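# Fit three spring seats onto damper rods

## Task

Put a spring seat on each of the three dampers: the seat must encircle the damper's rod, lie between the red spring and the eye, and have the eye's collar sitting down inside the seat's recess.

## Robot and tools

Robot: two arms, left_arm (left hand) and right_arm (right hand), each a six-joint arm with a sixteen-motor hand. Calibrated base positions in the scene frame: left_arm (-0.038, +0.393, 0) m, right_arm (+0.036, -0.449, 0) m, each turned only slightly about z. Parts are loose and may occasionally get nudged.

Frames. The scene frame has its origin at table-top height, halfway between the nominal bases; +z is up, +x points out over the table, and left_arm is on the +y side (camera image sides do not match these names). Reported positions (m), quaternions (wxyz) and velocities are in the scene frame and may be off by a few cm. Offsets you send are expressed in the axes of that arm's own Hand target. Hand point axes on the right hand: +z runs along straight fingers toward the tips, +x across the palm away from the thumb, +y out of the palm face (the palm surface is at y = -0.062 m). On the left hand everything mirrors, so +x points toward the thumb. A rigid mast sits at the wrist on the palm side (x +0.05 to +0.10, z -0.16 to -0.11, up to y = +0.06; x sign flipped on the left hand) and can strike objects. Straight fingertips reach about 0.122 m beyond the hand point in z.

execute_actions(actions, cameras). actions is a list of actions; each action is a list of up to 15 rows, one row per 1/30 s control step; a short action repeats its last row until 15 steps have passed. Every row is one flat list of exactly 48 numbers covering both arms, each in [-1, 1]: left_arm dx, dy, dz, rx, ry, rz; then 16 left hand motor numbers; left current_limit; left speed; then the same 24 for right_arm. dx..rz are an offset from the arm's Hand target as it stood when the action began (not from the previous row), in that target's own axes; 1.0 equals 0.6 m of travel or 180 degrees; rx, ry, rz form a single rotation vector. Repeating an offset in the next action moves the arm further. Six zeros re-request the current Hand target.

Hand numbers, in this order for each arm: index_mcp, index_abd, index_pip, index_dip, middle_mcp, middle_abd, middle_pip, middle_dip, ring_mcp, ring_abd, ring_pip, ring_dip, thumb_cmc, thumb_axl, thumb_mcp, thumb_ipl. Each is an absolute goal angle mapped linearly between the hinge's two stops; going toward -1 curls a finger toward the palm (mcp, pip, dip) or swings it away from the thumb (abd); thumb_cmc toward -1 brings the thumb in front of the palm. Straight values: mcp +0.75, abd 0.00, pip +0.58, dip +0.70, thumb_cmc +0.71, thumb_axl +0.68, thumb_mcp +0.23, thumb_ipl +0.17. Hand numbers are goals, never 'no change': to keep a hand as it is, send back its hand_goal, hand_current_limit and hand_speed. current_limit maps -1..+1 to 0..550 mA (at least 11 mA); speed sets the set-point rate as (speed+1)/2 of 8.5 rad/s. Starting values are +0.4 and -0.6; whatever you last sent persists. A finger grips only when its goal lies past the object's surface.

move(target, speed, blend, blocking, cameras). target is one 48-number row or a list of up to 15 such rows; all pose parts are offsets from the Hand targets at the start of the move (each row from those same targets, not from the preceding row). speed is the path top speed in m/s, 0.002 to 1, default 0.25 (turning up to twice that in rad/s), one value or one per target. blend, in m, rounds corners between listed targets; 0 stops at each. The whole move is capped at 10 s. Paths are straight, do not avoid obstacles or the other arm, and lag more when fast. Steer around an arm's own base rather than near it. The result adds a 'move:' line giving the ending (done, off_target, moving, held, fault) and any limits (paced = pose clipped, held = checks withheld steps); arms not named ended done.

wait(seconds 0 to 10): scene runs while arms hold. stop(): brakes a running move. zoom_image(camera, region [x0, y0, x1, y1] in pixels, at most 504 each side) magnifies the latest image of cam_high, cam_low, cam_row, cam_work, cam_left_wrist or cam_right_wrist (all 896x504). clear_fault(arm) clears a reported torque fault on left_arm or right_arm. finished_scene() ends the scene for good; the seats must stay in place with no robot help. Images return only for an empty actions list or when cameras requests them (["all"] for all).

Results: Hand target is the last commanded pose after clipping; the hand point often rests short of it, and only a new command closes the gap. Each step the commanded pose is clipped to within 70 mm and 16 degrees of the measured pose. Hand entries (hand_goal, hand_measured, hand_current_ma, hand_state: moving, goal, blocked, overload) follow the motor order. Joint torques are full drive outputs, not pure contact loads.

Avoid: anything dropping or leaving the table; releasing moving parts; fast impacts with fixed or heavy objects; arms or hands touching each other (a controller check helps but does not cover fingers). Contact torque reaching a joint's limit (waist 54, shoulder 54, elbow 45, forearm roll 14.2, wrist pitch 8.74, wrist roll 10 N m, carried weight included) stops the arm until clear_fault; so does a motor pinned at its limit for 1 s. A stalled arm keeps pushing; command its target back past the hand point to relieve it. Hand motors at 495 mA or more for 5 s shut down for 10 s. Long holding or stretched poses heat motors; at 80 °C the arm brakes for 30 to 60 s. After a HAND FAULT line, later motion calls in the same reply are skipped.

Each tool is called after "Emit:" by a JSON object that holds its "api" and its "payload", one argument or row to a line.

## Session

Emit:
{"api": "execute_actions", "payload": {
  "actions": []
}}

Scene clock: 0.00 s.
left_arm: end_effector_position=(+0.7348, +0.7570, +0.3143) hand_goal=(+0.754, +0.000, +0.576, +0.696, +0.754, +0.000, +0.576, +0.696, +0.754, +0.000, +0.576, +0.696, +0.714, +0.678, +0.226, +0.168) hand_measured=(+0.754, +0.000, +0.576, +0.696, +0.754, +0.000, +0.576, +0.696, +0.754, +0.000, +0.576, +0.696, +0.714, +0.678, +0.226, +0.168) hand_current_ma=(+0, +0, +0, +0, +0, +0, +0, +0, +0, +0, +0, +0, +0, +0, +0, +0) hand_state=(goal, goal, goal, goal, goal, goal, goal, goal, goal, goal, goal, goal, goal, goal, goal, goal) hand_current_limit=0.40 hand_speed=-0.60 end_effector_quat_wxyz=(-0.005, +0.748, +0.663, -0.005) | right_arm: end_effector_position=(+0.2363, +0.1495, +0.1314) hand_goal=(+0.754, +0.000, +0.576, +0.696, +0.754, +0.000, +0.576, +0.696, +0.754, +0.000, +0.576, +0.696, +0.714, +0.678, +0.226, +0.168) hand_measured=(+0.754, +0.000, +0.576, +0.696, +0.754, +0.000, +0.576, +0.696, +0.754, +0.000, +0.576, +0.696, +0.714, +0.678, +0.226, +0.168) hand_current_ma=(+0, +0, +0, +0, +0, +0, +0, +0, +0, +0, +0, +0, +0, +0, +0, +0) hand_state=(goal, goal, goal, goal, goal, goal, goal, goal, goal, goal, goal, goal, goal, goal, goal, goal) hand_current_limit=0.40 hand_speed=-0.60 end_effector_quat_wxyz=(-0.613, +0.661, +0.427, -0.076)
Joint positions: left_arm=[0.496 -0.981 -2.112 0.008 -1.144 2.16] | right_arm=[0.907 -0.796 -1.071 1.754 -1.27 1.399]
Joint velocities: within noise
Joint torques (N m): no reading
Motor temperatures (°C): left_arm=[32 28 36 33 33 32] | right_arm=[34 35 36 31 34 35]
Hand target: left_arm +0.7348, +0.7570, +0.3143; -0.005, +0.748, +0.663, -0.005 | right_arm +0.2363, +0.1495, +0.1314; +0.613, -0.661, -0.427, +0.076

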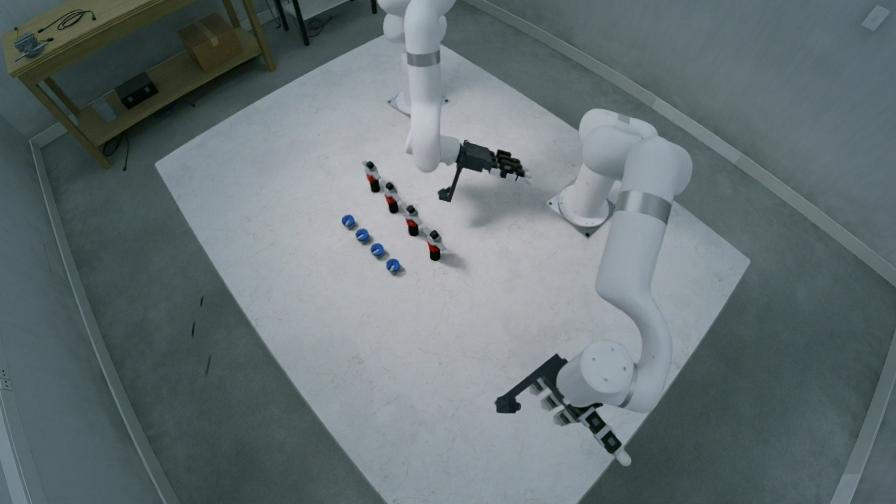

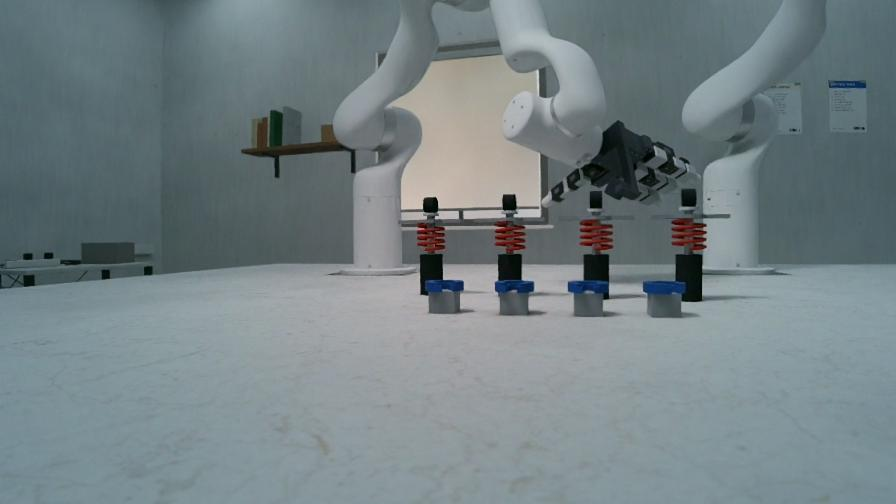

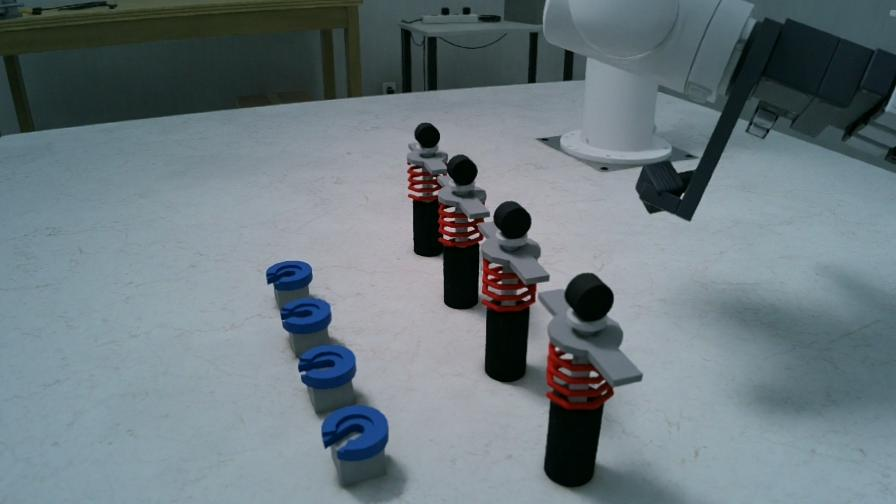

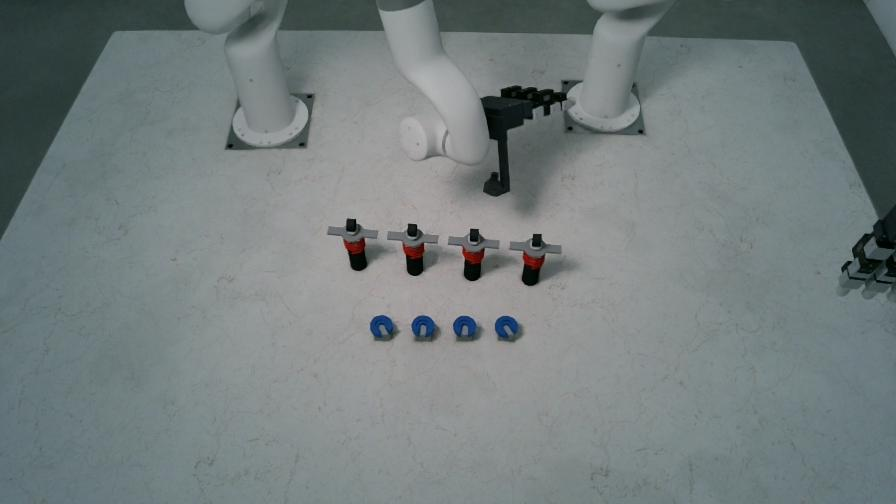

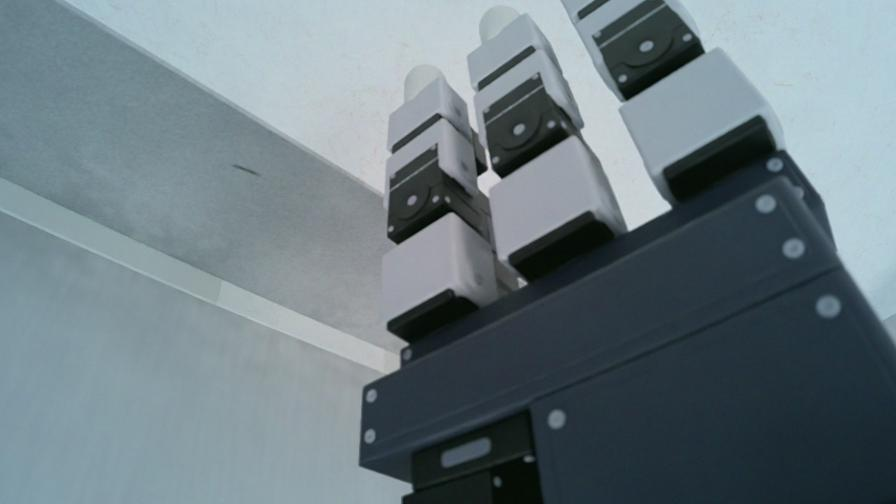

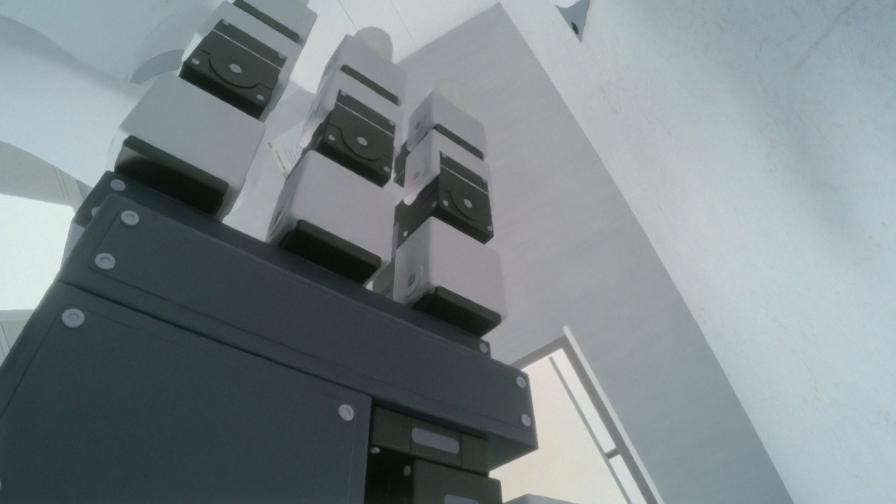

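Emit:
{"api": "zoom_image", "payload": {
  "camera": "cam_row",
  "region": [460, 200, 680, 500]
}}

Emit:
{"api": "zoom_image", "payload": {
  "camera": "cam_row",
  "region": [240, 240, 420, 500]
}}

Emit:
{"api": "zoom_image", "payload": {
  "camera": "cam_low",
  "region": [400, 170, 760, 340]
}}

Emit:
{"api": "zoom_image", "payload": {
  "camera": "cam_work",
  "region": [310, 200, 590, 360]
}}

Emit:
{"api": "zoom_image", "payload": {
  "camera": "cam_high",
  "region": [320, 140, 480, 290]
}}

Scaled by 1.680.

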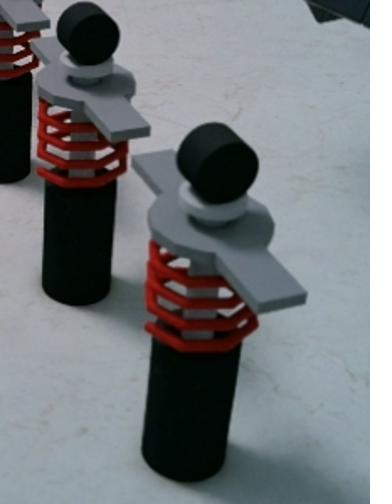

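Scaled by 1.938.

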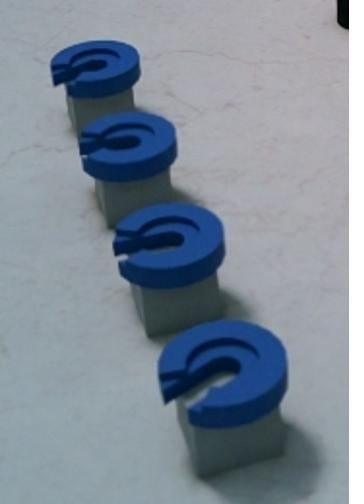

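Scaled by 1.400.

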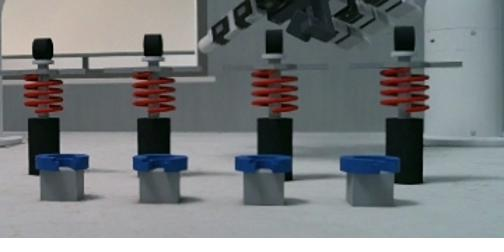

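Scaled by 1.800.

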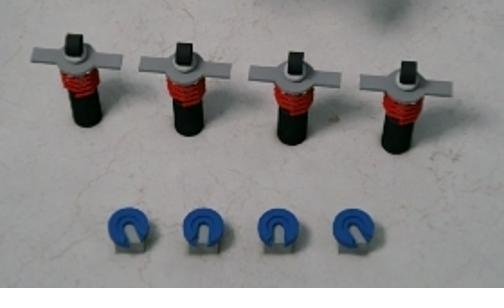

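Scaled by 3.150.

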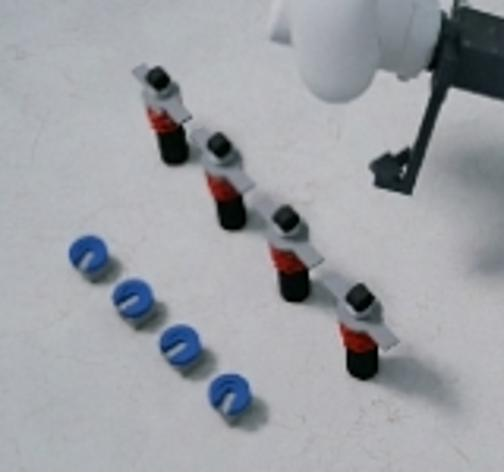

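Emit:
{"api": "zoom_image", "payload": {
  "camera": "cam_work",
  "region": [796, 180, 896, 320]
}}

Emit:
{"api": "zoom_image", "payload": {
  "camera": "cam_work",
  "region": [360, 300, 530, 350]
}}

Emit:
{"api": "zoom_image", "payload": {
  "camera": "cam_work",
  "region": [320, 205, 450, 285]
}}

Emit:
{"api": "zoom_image", "payload": {
  "camera": "cam_work",
  "region": [440, 205, 570, 295]
}}

Emit:
{"api": "zoom_image", "payload": {
  "camera": "cam_low",
  "region": [400, 180, 540, 330]
}}

Emit:
{"api": "zoom_image", "payload": {
  "camera": "cam_low",
  "region": [560, 180, 740, 330]
}}

Scaled by 3.600.

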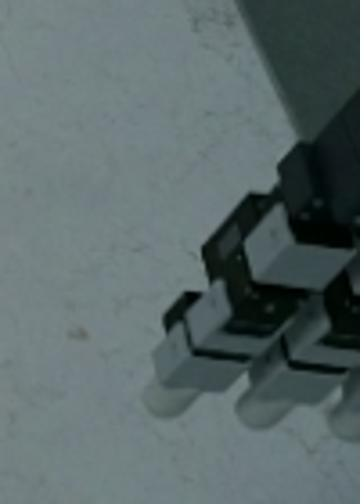

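Scaled by 2.965.

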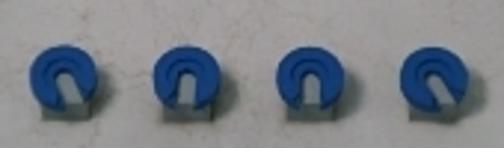

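Scaled by 3.877.

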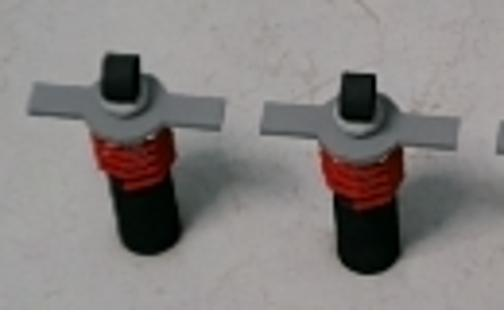

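Scaled by 3.877.

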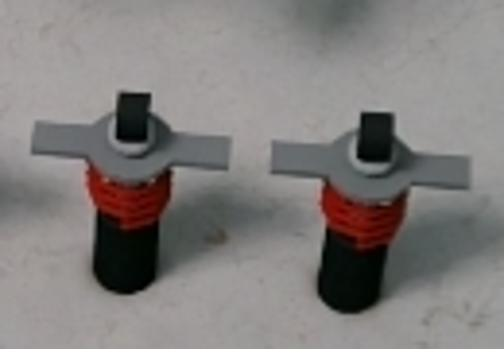

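Scaled by 3.360.

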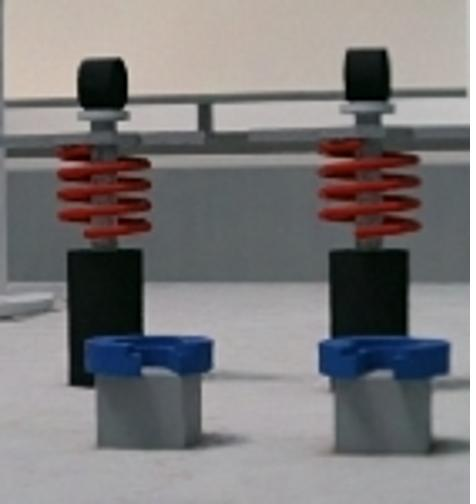

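Scaled by 2.800.

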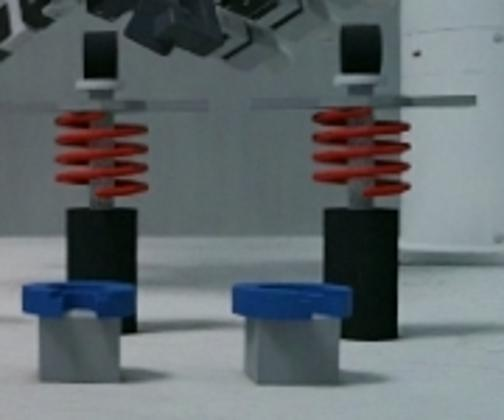

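Emit:
{"api": "move", "payload": {
  "target": [
    [0,0,0,0,0,0,0.754,0,0.576,0.696,0.754,0,0.576,0.696,0.754,0,0.576,0.696,0.714,0.678,0.226,0.168,0.4,-0.6,0.033,-0.214,0.004,0,0,0,0.754,0,0.576,0.696,0.754,0,0.576,0.696,0.754,0,0.576,0.696,0.714,0.678,0.226,0.168,0.4,-0.6],
    [0,0,0,0,0,0,0.754,0,0.576,0.696,0.754,0,0.576,0.696,0.754,0,0.576,0.696,0.714,0.678,0.226,0.168,0.4,-0.6,-0.3035,-0.4371,-0.671,-0.3366,-0.2623,-0.1143,0.754,0,0.576,0.696,0.754,0,0.576,0.696,0.754,0,0.576,0.696,0.714,0.678,0.226,0.168,0.4,-0.6]
  ],
  "blend": [0.03,0],
  "cameras": ["cam_high","cam_work","cam_low","cam_row"]
}}

Scene clock: 8.90 s.
left_arm: end_effector_position=(+0.7348, +0.7570, +0.3143) hand_goal=(+0.754, +0.000, +0.576, +0.696, +0.754, +0.000, +0.576, +0.696, +0.754, +0.000, +0.576, +0.696, +0.714, +0.678, +0.226, +0.168) hand_measured=(+0.754, +0.000, +0.576, +0.696, +0.754, +0.000, +0.576, +0.696, +0.754, +0.000, +0.576, +0.696, +0.714, +0.678, +0.224, +0.168) hand_current_ma=(+0, +0, +0, +0, +0, +0, +0, +0, +0, +0, +0, +0, +0, +0, -2, +0) hand_state=(goal, goal, goal, goal, goal, goal, goal, goal, goal, goal, goal, goal, goal, goal, goal, goal) hand_current_limit=0.40 hand_speed=-0.60 end_effector_quat_wxyz=(-0.005, +0.748, +0.663, -0.005) | right_arm: end_effector_position=(+0.2502, -0.3003, +0.3794) hand_goal=(+0.754, +0.000, +0.576, +0.696, +0.754, +0.000, +0.576, +0.696, +0.754, +0.000, +0.576, +0.696, +0.714, +0.678, +0.226, +0.168) hand_measured=(+0.748, +0.000, +0.576, +0.696, +0.748, +0.000, +0.576, +0.696, +0.748, +0.000, +0.576, +0.696, +0.712, +0.678, +0.224, +0.168) hand_current_ma=(-19, +0, +1, +0, -18, +0, +0, +0, -17, +0, +0, +0, -8, -2, -8, -1) hand_state=(goal, goal, goal, goal, goal, goal, goal, goal, goal, goal, goal, goal, goal, goal, goal, goal) hand_current_limit=0.40 hand_speed=-0.60 end_effector_quat_wxyz=(+0.001, +0.707, +0.707, +0.000)
Joint positions: left_arm=[0.496 -0.981 -2.112 0.008 -1.144 2.16] | right_arm=[0.879 0.632 -0.424 -0.002 -1.055 2.499]
Joint torques (N m): left_arm=[-0.59 66.77 -23.97 1.02 0.15 -0.08] | right_arm=[-9.31 9.24 -22.53 -3.62 -2.83 1.05]
Hand target: left_arm +0.7348, +0.7570, +0.3143; -0.005, +0.748, +0.663, -0.005 | right_arm +0.2501, -0.3003, +0.3794; +0.001, +0.707, +0.707, +0.000
Off the commanded pose: left_arm 0.000 m, 0 deg | right_arm 0.000 m, 0 deg.
move: done
Images, in order (width x height): cam_high 896x504, cam_low 896x504, cam_row 896x504, cam_work 896x504.

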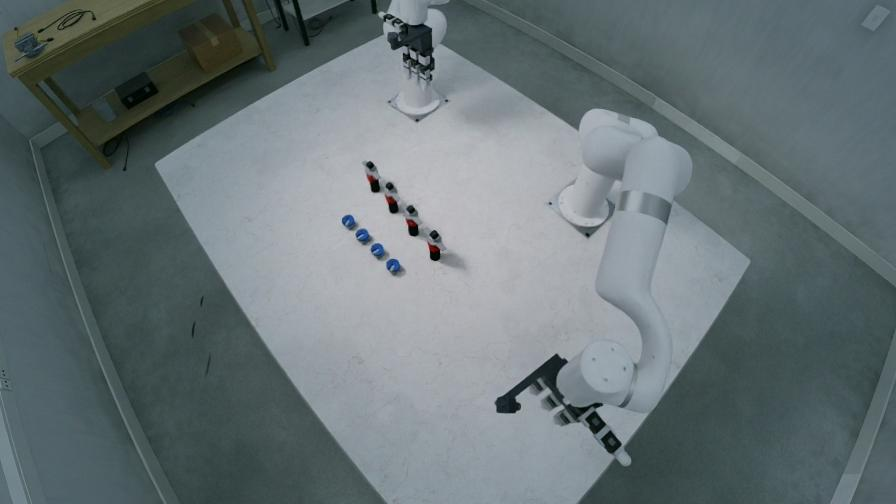

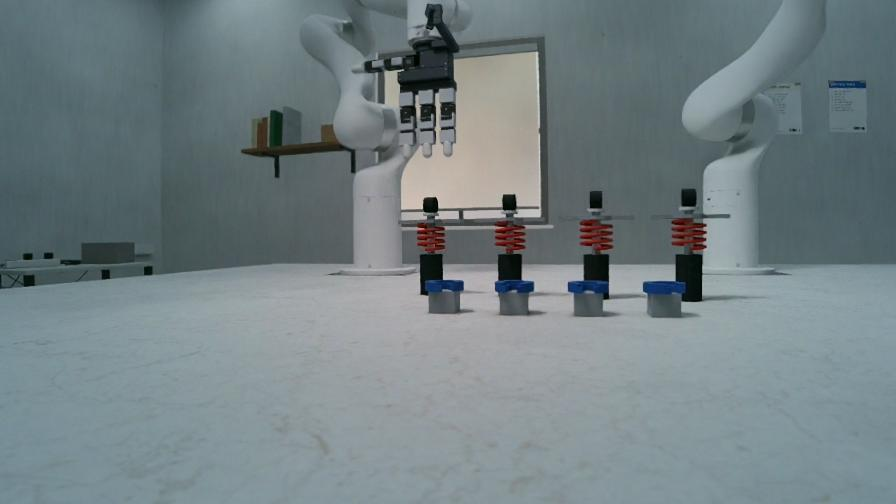

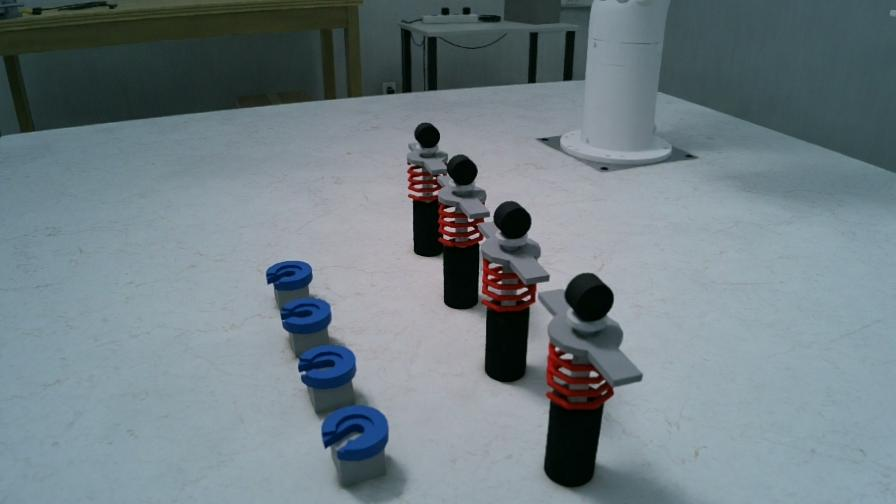

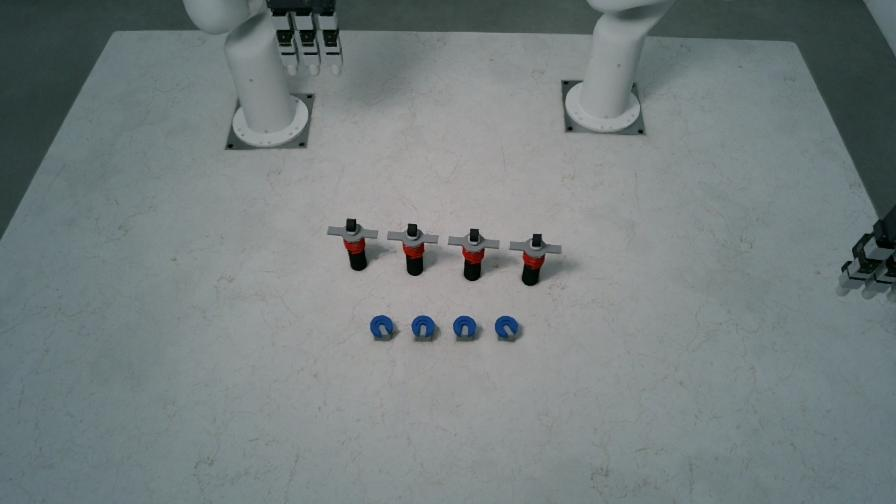

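Emit:
{"api": "move", "payload": {
  "target": [-0.960,-0.2177,-0.1053,-0.0045,0,-0.0383,0.754,0,0.576,0.696,0.754,0,0.576,0.696,0.754,0,0.576,0.696,0.714,0.678,0.226,0.168,0.4,-0.6,0,0,0,0,0,0,0.754,0,0.576,0.696,0.754,0,0.576,0.696,0.754,0,0.576,0.696,0.714,0.678,0.226,0.168,0.4,-0.6],
  "cameras": ["cam_high","cam_work","cam_low","cam_row","cam_left_wrist"]
}}

Scene clock: 12.70 s.
left_arm: end_effector_position=(+0.5368, +0.2009, +0.3800) hand_goal=(+0.754, +0.000, +0.576, +0.696, +0.754, +0.000, +0.576, +0.696, +0.754, +0.000, +0.576, +0.696, +0.714, +0.678, +0.226, +0.168) hand_measured=(+0.754, +0.000, +0.576, +0.696, +0.754, +0.000, +0.576, +0.696, +0.754, +0.000, +0.576, +0.696, +0.714, +0.678, +0.224, +0.168) hand_current_ma=(+0, +0, +0, +0, +0, +0, +0, +0, +0, +0, +0, +0, +0, +0, -2, +0) hand_state=(goal, goal, goal, goal, goal, goal, goal, goal, goal, goal, goal, goal, goal, goal, goal, goal) hand_current_limit=0.40 hand_speed=-0.60 end_effector_quat_wxyz=(+0.000, +0.707, +0.707, +0.000) | right_arm: end_effector_position=(+0.2501, -0.3003, +0.3794) hand_goal=(+0.754, +0.000, +0.576, +0.696, +0.754, +0.000, +0.576, +0.696, +0.754, +0.000, +0.576, +0.696, +0.714, +0.678, +0.226, +0.168) hand_measured=(+0.748, +0.000, +0.576, +0.696, +0.748, +0.000, +0.576, +0.696, +0.748, +0.000, +0.576, +0.696, +0.712, +0.678, +0.224, +0.168) hand_current_ma=(-19, +0, +1, +0, -18, +0, +0, +0, -17, +0, +0, +0, -8, -2, -8, -1) hand_state=(goal, goal, goal, goal, goal, goal, goal, goal, goal, goal, goal, goal, goal, goal, goal, goal) hand_current_limit=0.40 hand_speed=-0.60 end_effector_quat_wxyz=(+0.001, +0.707, +0.707, +0.000)
Joint positions: left_arm=[-0.389 -0.273 -1.191 -0.001 -0.919 1.158] | right_arm=[0.879 0.632 -0.424 -0.002 -1.055 2.499]
Joint torques (N m): left_arm=[-12.51 30.31 -28.8 1.72 -2.64 -1.42] | right_arm=[-8.29 9.63 -22.87 -3.24 -2.77 1.13]
Hand target: left_arm +0.5368, +0.2008, +0.3800; +0.000, +0.707, +0.707, +0.000 | right_arm +0.2501, -0.3003, +0.3794; +0.001, +0.707, +0.707, +0.000
Off the commanded pose: left_arm 0.000 m, 0 deg | right_arm 0.000 m, 0 deg.
move: done
Images, in order (width x height): cam_high 896x504, cam_low 896x504, cam_row 896x504, cam_work 896x504, cam_left_wrist 896x504.

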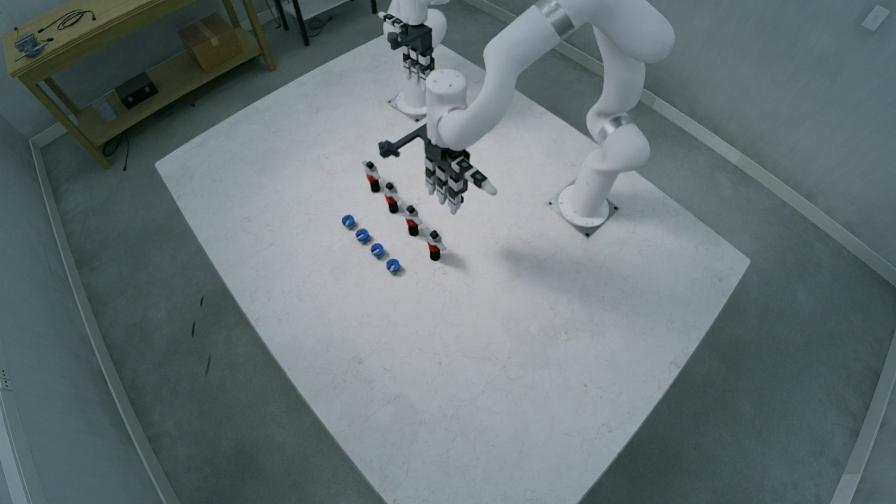

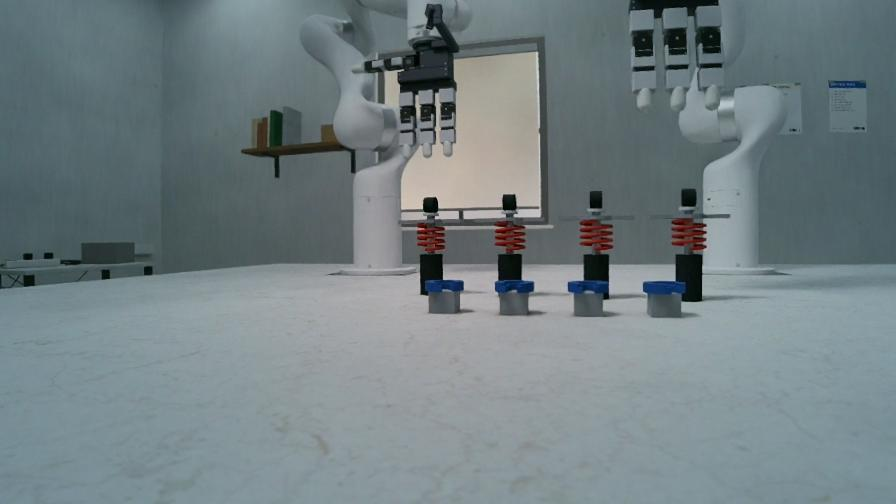

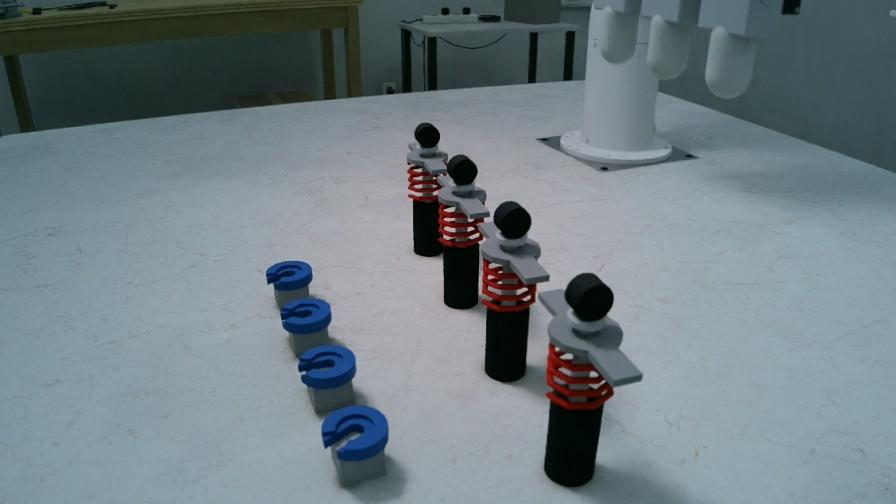

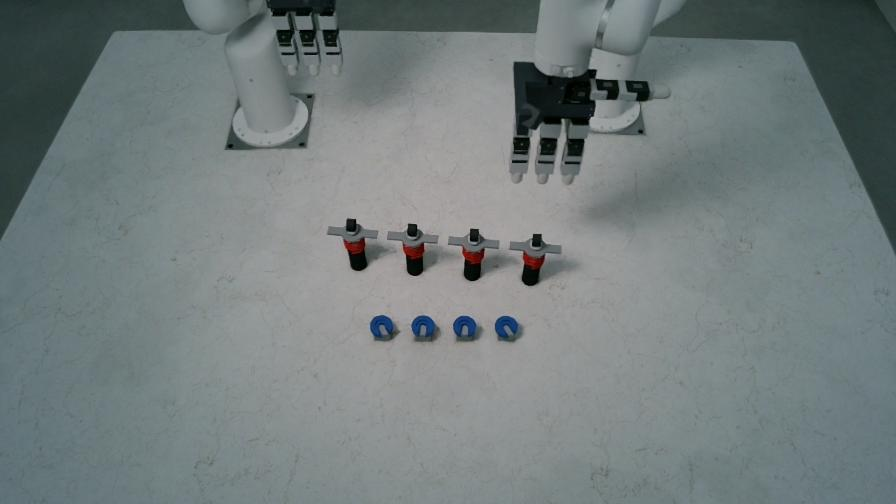

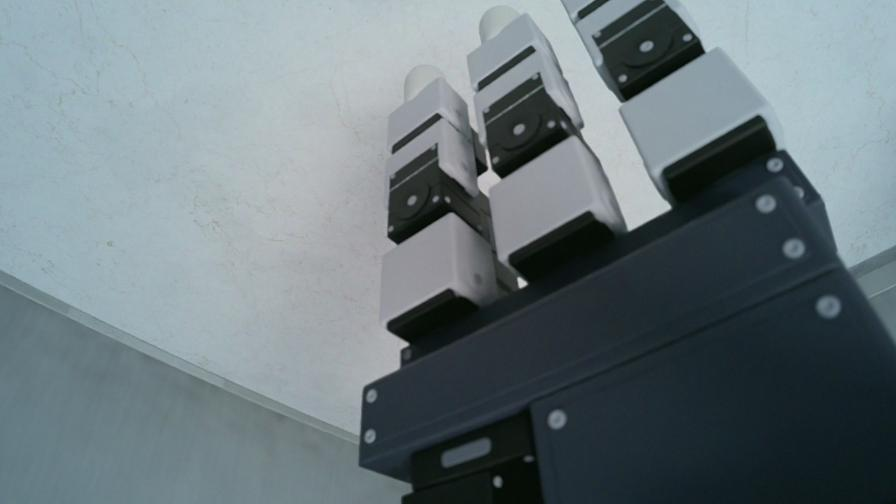

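Emit:
{"api": "zoom_image", "payload": {
  "camera": "cam_work",
  "region": [500, 130, 600, 200]
}}

Emit:
{"api": "zoom_image", "payload": {
  "camera": "cam_work",
  "region": [265, 20, 365, 90]
}}

Emit:
{"api": "zoom_image", "payload": {
  "camera": "cam_low",
  "region": [380, 120, 480, 190]
}}

Emit:
{"api": "zoom_image", "payload": {
  "camera": "cam_low",
  "region": [620, 60, 740, 130]
}}

Emit:
{"api": "zoom_image", "payload": {
  "camera": "cam_low",
  "region": [400, 180, 720, 330]
}}

Emit:
{"api": "zoom_image", "payload": {
  "camera": "cam_high",
  "region": [330, 120, 510, 290]
}}

Scaled by 5.040.

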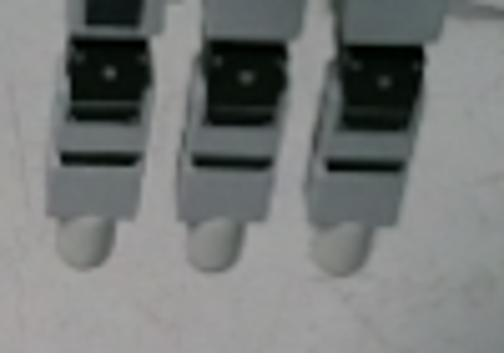

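Scaled by 5.040.

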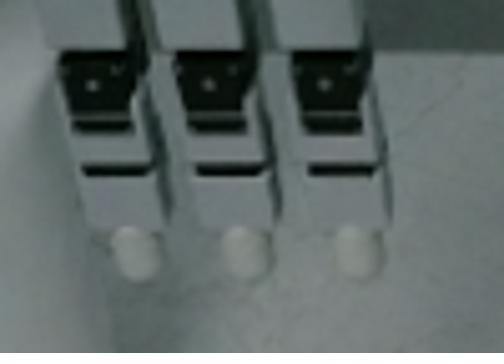

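Scaled by 5.040.

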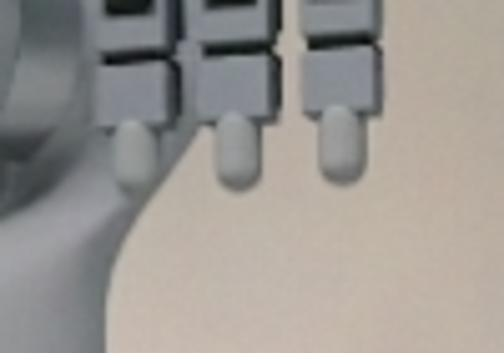

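Scaled by 4.200.

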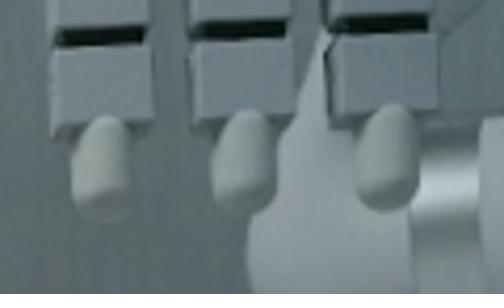

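Scaled by 1.575.

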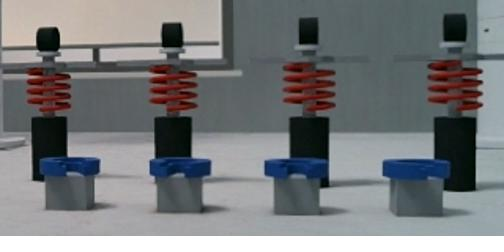

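Scaled by 2.800.

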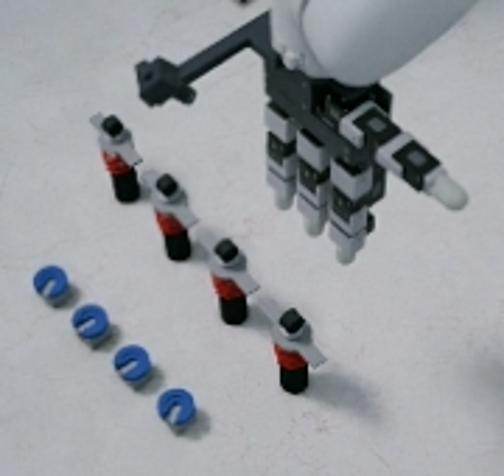

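Emit:
{"api": "move", "payload": {
  "target": [-0.1,0.098,0.113,0,0,0,0.754,0,0.576,0.696,0.754,0,0.576,0.696,0.754,0,0.576,0.696,0.714,0.678,0.226,0.168,0.4,-0.6,0,0,0,0,0,0,0.754,0,0.576,0.696,0.754,0,0.576,0.696,0.754,0,0.576,0.696,0.714,0.678,0.226,0.168,0.4,-0.6],
  "cameras": ["cam_high","cam_work","cam_low","cam_row","cam_left_wrist"]
}}

Emit:
{"api": "zoom_image", "payload": {
  "camera": "cam_work",
  "region": [420, 170, 580, 300]
}}

Emit:
{"api": "zoom_image", "payload": {
  "camera": "cam_low",
  "region": [560, 100, 730, 320]
}}

Emit:
{"api": "zoom_image", "payload": {
  "camera": "cam_row",
  "region": [440, 0, 740, 504]
}}

Scene clock: 16.03 s.
left_arm: end_effector_position=(+0.5956, +0.1408, +0.3123) hand_goal=(+0.754, +0.000, +0.576, +0.696, +0.754, +0.000, +0.576, +0.696, +0.754, +0.000, +0.576, +0.696, +0.714, +0.678, +0.226, +0.168) hand_measured=(+0.754, +0.000, +0.576, +0.696, +0.754, +0.000, +0.576, +0.696, +0.754, +0.000, +0.576, +0.696, +0.714, +0.678, +0.224, +0.168) hand_current_ma=(+0, +0, +0, +0, +0, +0, +0, +0, +0, +0, +0, +0, +0, +0, -2, +0) hand_state=(goal, goal, goal, goal, goal, goal, goal, goal, goal, goal, goal, goal, goal, goal, goal, goal) hand_current_limit=0.40 hand_speed=-0.60 end_effector_quat_wxyz=(+0.000, +0.707, +0.707, +0.000) | right_arm: end_effector_position=(+0.2501, -0.3003, +0.3794) hand_goal=(+0.754, +0.000, +0.576, +0.696, +0.754, +0.000, +0.576, +0.696, +0.754, +0.000, +0.576, +0.696, +0.714, +0.678, +0.226, +0.168) hand_measured=(+0.748, +0.000, +0.576, +0.696, +0.748, +0.000, +0.576, +0.696, +0.748, +0.000, +0.576, +0.696, +0.712, +0.678, +0.224, +0.168) hand_current_ma=(-19, +0, +1, +0, -18, +0, +0, +0, -17, +0, +0, +0, -8, -2, -8, -1) hand_state=(goal, goal, goal, goal, goal, goal, goal, goal, goal, goal, goal, goal, goal, goal, goal, goal) hand_current_limit=0.40 hand_speed=-0.60 end_effector_quat_wxyz=(+0.001, +0.707, +0.707, +0.000)
Joint positions: left_arm=[-0.44 -0.523 -1.37 -0.001 -0.847 1.107] | right_arm=[0.879 0.632 -0.424 -0.002 -1.055 2.499]
Joint torques (N m): left_arm=[-12.05 37.71 -28.1 1.49 -2.21 -1.36] | right_arm=[-8.14 10.01 -23.05 -3.27 -2.87 1.02]
Hand target: left_arm +0.5955, +0.1408, +0.3122; +0.000, +0.707, +0.707, +0.000 | right_arm +0.2501, -0.3003, +0.3794; +0.001, +0.707, +0.707, +0.000
Off the commanded pose: left_arm 0.000 m, 0 deg | right_arm 0.000 m, 0 deg.
move: done
Images, in order (width x height): cam_high 896x504, cam_low 896x504, cam_row 896x504, cam_work 896x504, cam_left_wrist 896x504.

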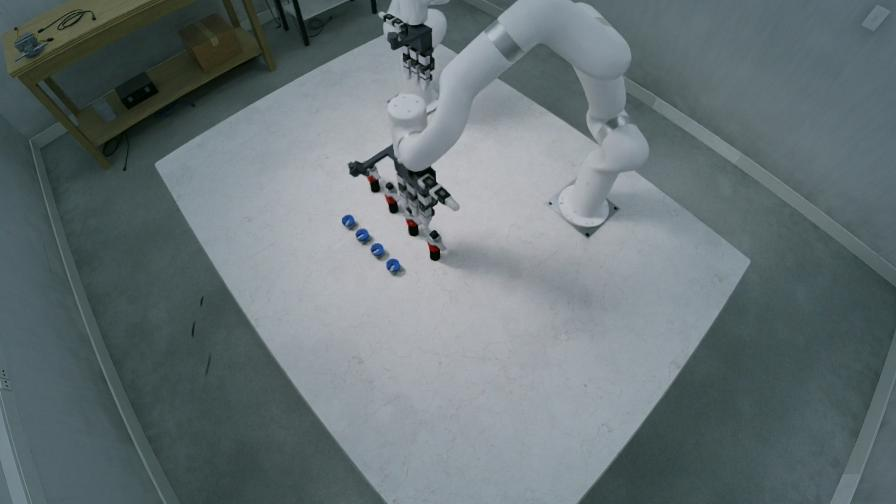

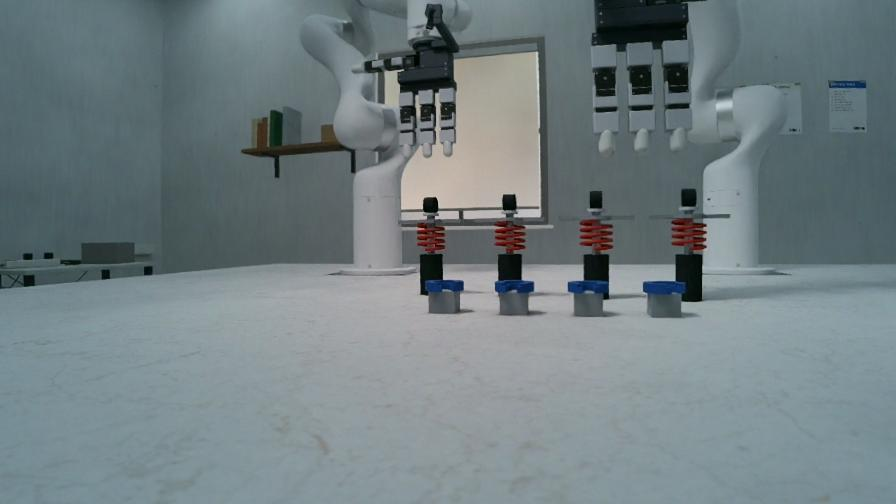

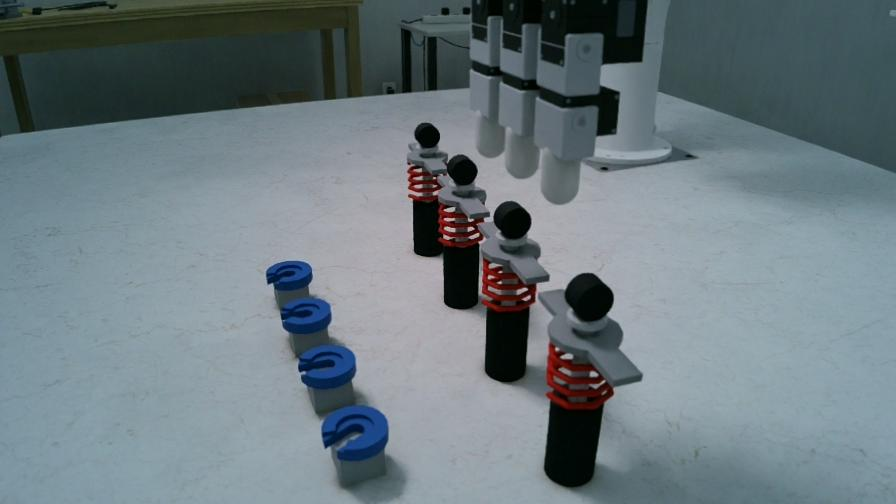

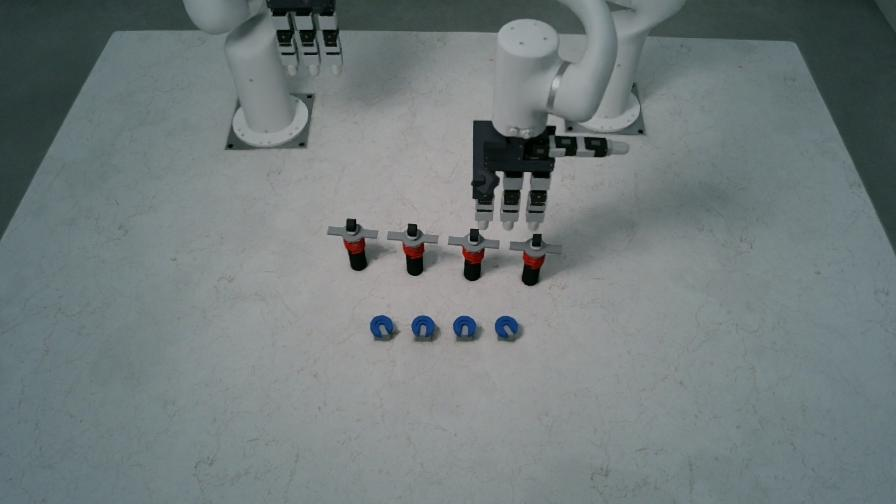

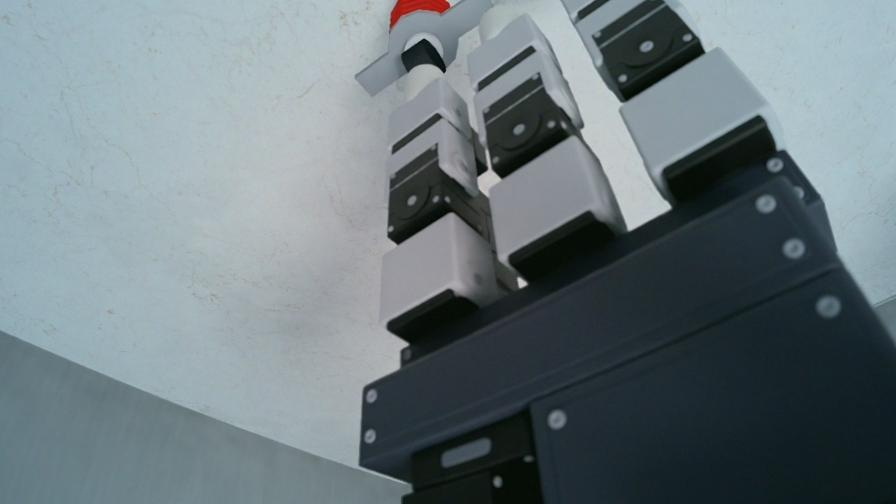

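Scaled by 3.150.

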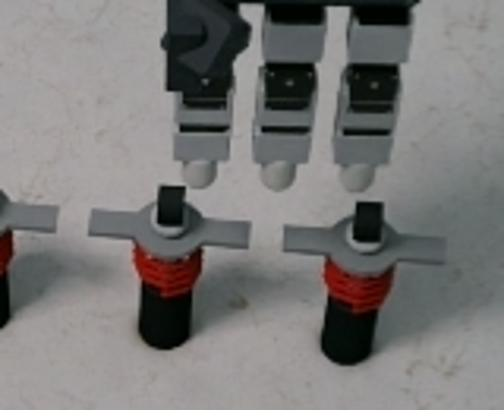

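Scaled by 2.291.

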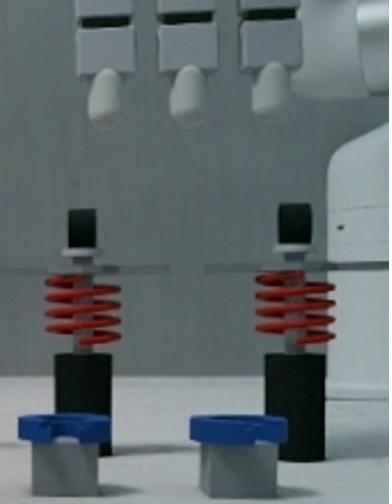

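Scaled by 1.000.

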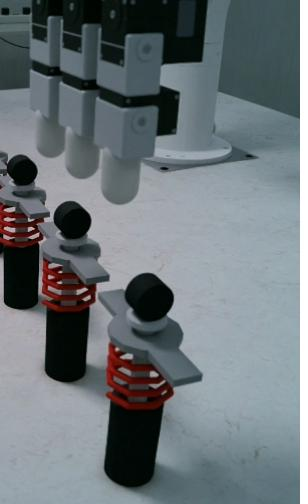

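Emit:
{"api": "move", "payload": {
  "target": [0.417,-0.167,-0.1,0,0,0,0.754,0,0.576,0.696,0.754,0,0.576,0.696,0.754,0,0.576,0.696,0.714,0.678,0.226,0.168,0.4,-0.6,0.1667,0.25,0.033,0,0,-0.5,0.959,0.14,0.796,0.696,0.959,-0.14,0.796,0.696,-0.6,0,-0.2,0.0,0.714,0.678,0.226,0.168,0.4,-0.6],
  "cameras": ["cam_low","cam_work"]
}}

Scene clock: 23.27 s.
left_arm: end_effector_position=(+0.4955, +0.3910, +0.3722) hand_goal=(+0.754, +0.000, +0.576, +0.696, +0.754, +0.000, +0.576, +0.696, +0.754, +0.000, +0.576, +0.696, +0.714, +0.678, +0.226, +0.168) hand_measured=(+0.754, +0.000, +0.576, +0.696, +0.754, +0.000, +0.576, +0.696, +0.754, +0.000, +0.576, +0.696, +0.714, +0.678, +0.224, +0.168) hand_current_ma=(+0, +0, +0, +0, +0, +0, +0, +0, +0, +0, +0, +0, +0, +0, -2, +0) hand_state=(goal, goal, goal, goal, goal, goal, goal, goal, goal, goal, goal, goal, goal, goal, goal, goal) hand_current_limit=0.40 hand_speed=-0.60 end_effector_quat_wxyz=(+0.000, +0.707, +0.707, +0.000) | right_arm: end_effector_position=(+0.4001, -0.2002, +0.3597) hand_goal=(+0.960, +0.140, +0.796, +0.696, +0.960, -0.140, +0.796, +0.696, -0.600, +0.000, -0.200, +0.000, +0.714, +0.678, +0.226, +0.168) hand_measured=(+0.950, +0.136, +0.790, +0.696, +0.950, -0.136, +0.790, +0.696, -0.580, +0.000, -0.196, +0.002, +0.712, +0.678, +0.224, +0.168) hand_current_ma=(-35, -11, -18, +0, -34, +11, -16, +0, +77, +0, +14, +8, -6, -2, -9, -1) hand_state=(goal, goal, goal, goal, goal, goal, goal, goal, blocked, goal, goal, goal, goal, goal, goal, goal) hand_current_limit=0.40 hand_speed=-0.60 end_effector_quat_wxyz=(+0.001, +0.000, +1.000, +0.000)
Joint positions: left_arm=[-0.03 -0.069 -0.938 0 -0.869 1.517] | right_arm=[0.4 0.101 -0.74 -0.001 -0.84 0.449]
Joint torques (N m): left_arm=[12.14 42.05 -17.38 -1.97 -2.36 1.21] | right_arm=[-10.87 5.64 -34.5 1.63 2.63 -0.77]
Hand target: left_arm +0.4954, +0.3911, +0.3722; +0.000, +0.707, +0.707, +0.000 | right_arm +0.4001, -0.2002, +0.3597; +0.001, +0.000, +1.000, +0.000
Off the commanded pose: left_arm 0.000 m, 0 deg | right_arm 0.000 m, 0 deg.
move: done
Images, in order (width x height): cam_low 896x504, cam_work 896x504.

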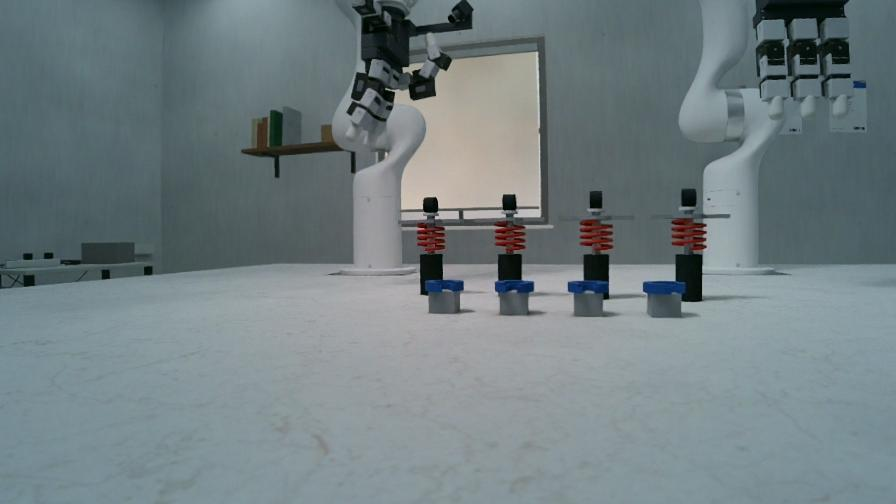

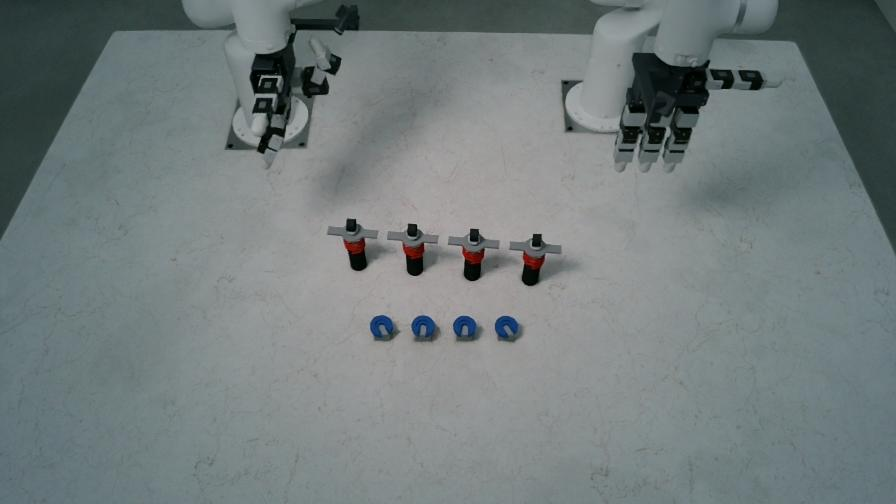

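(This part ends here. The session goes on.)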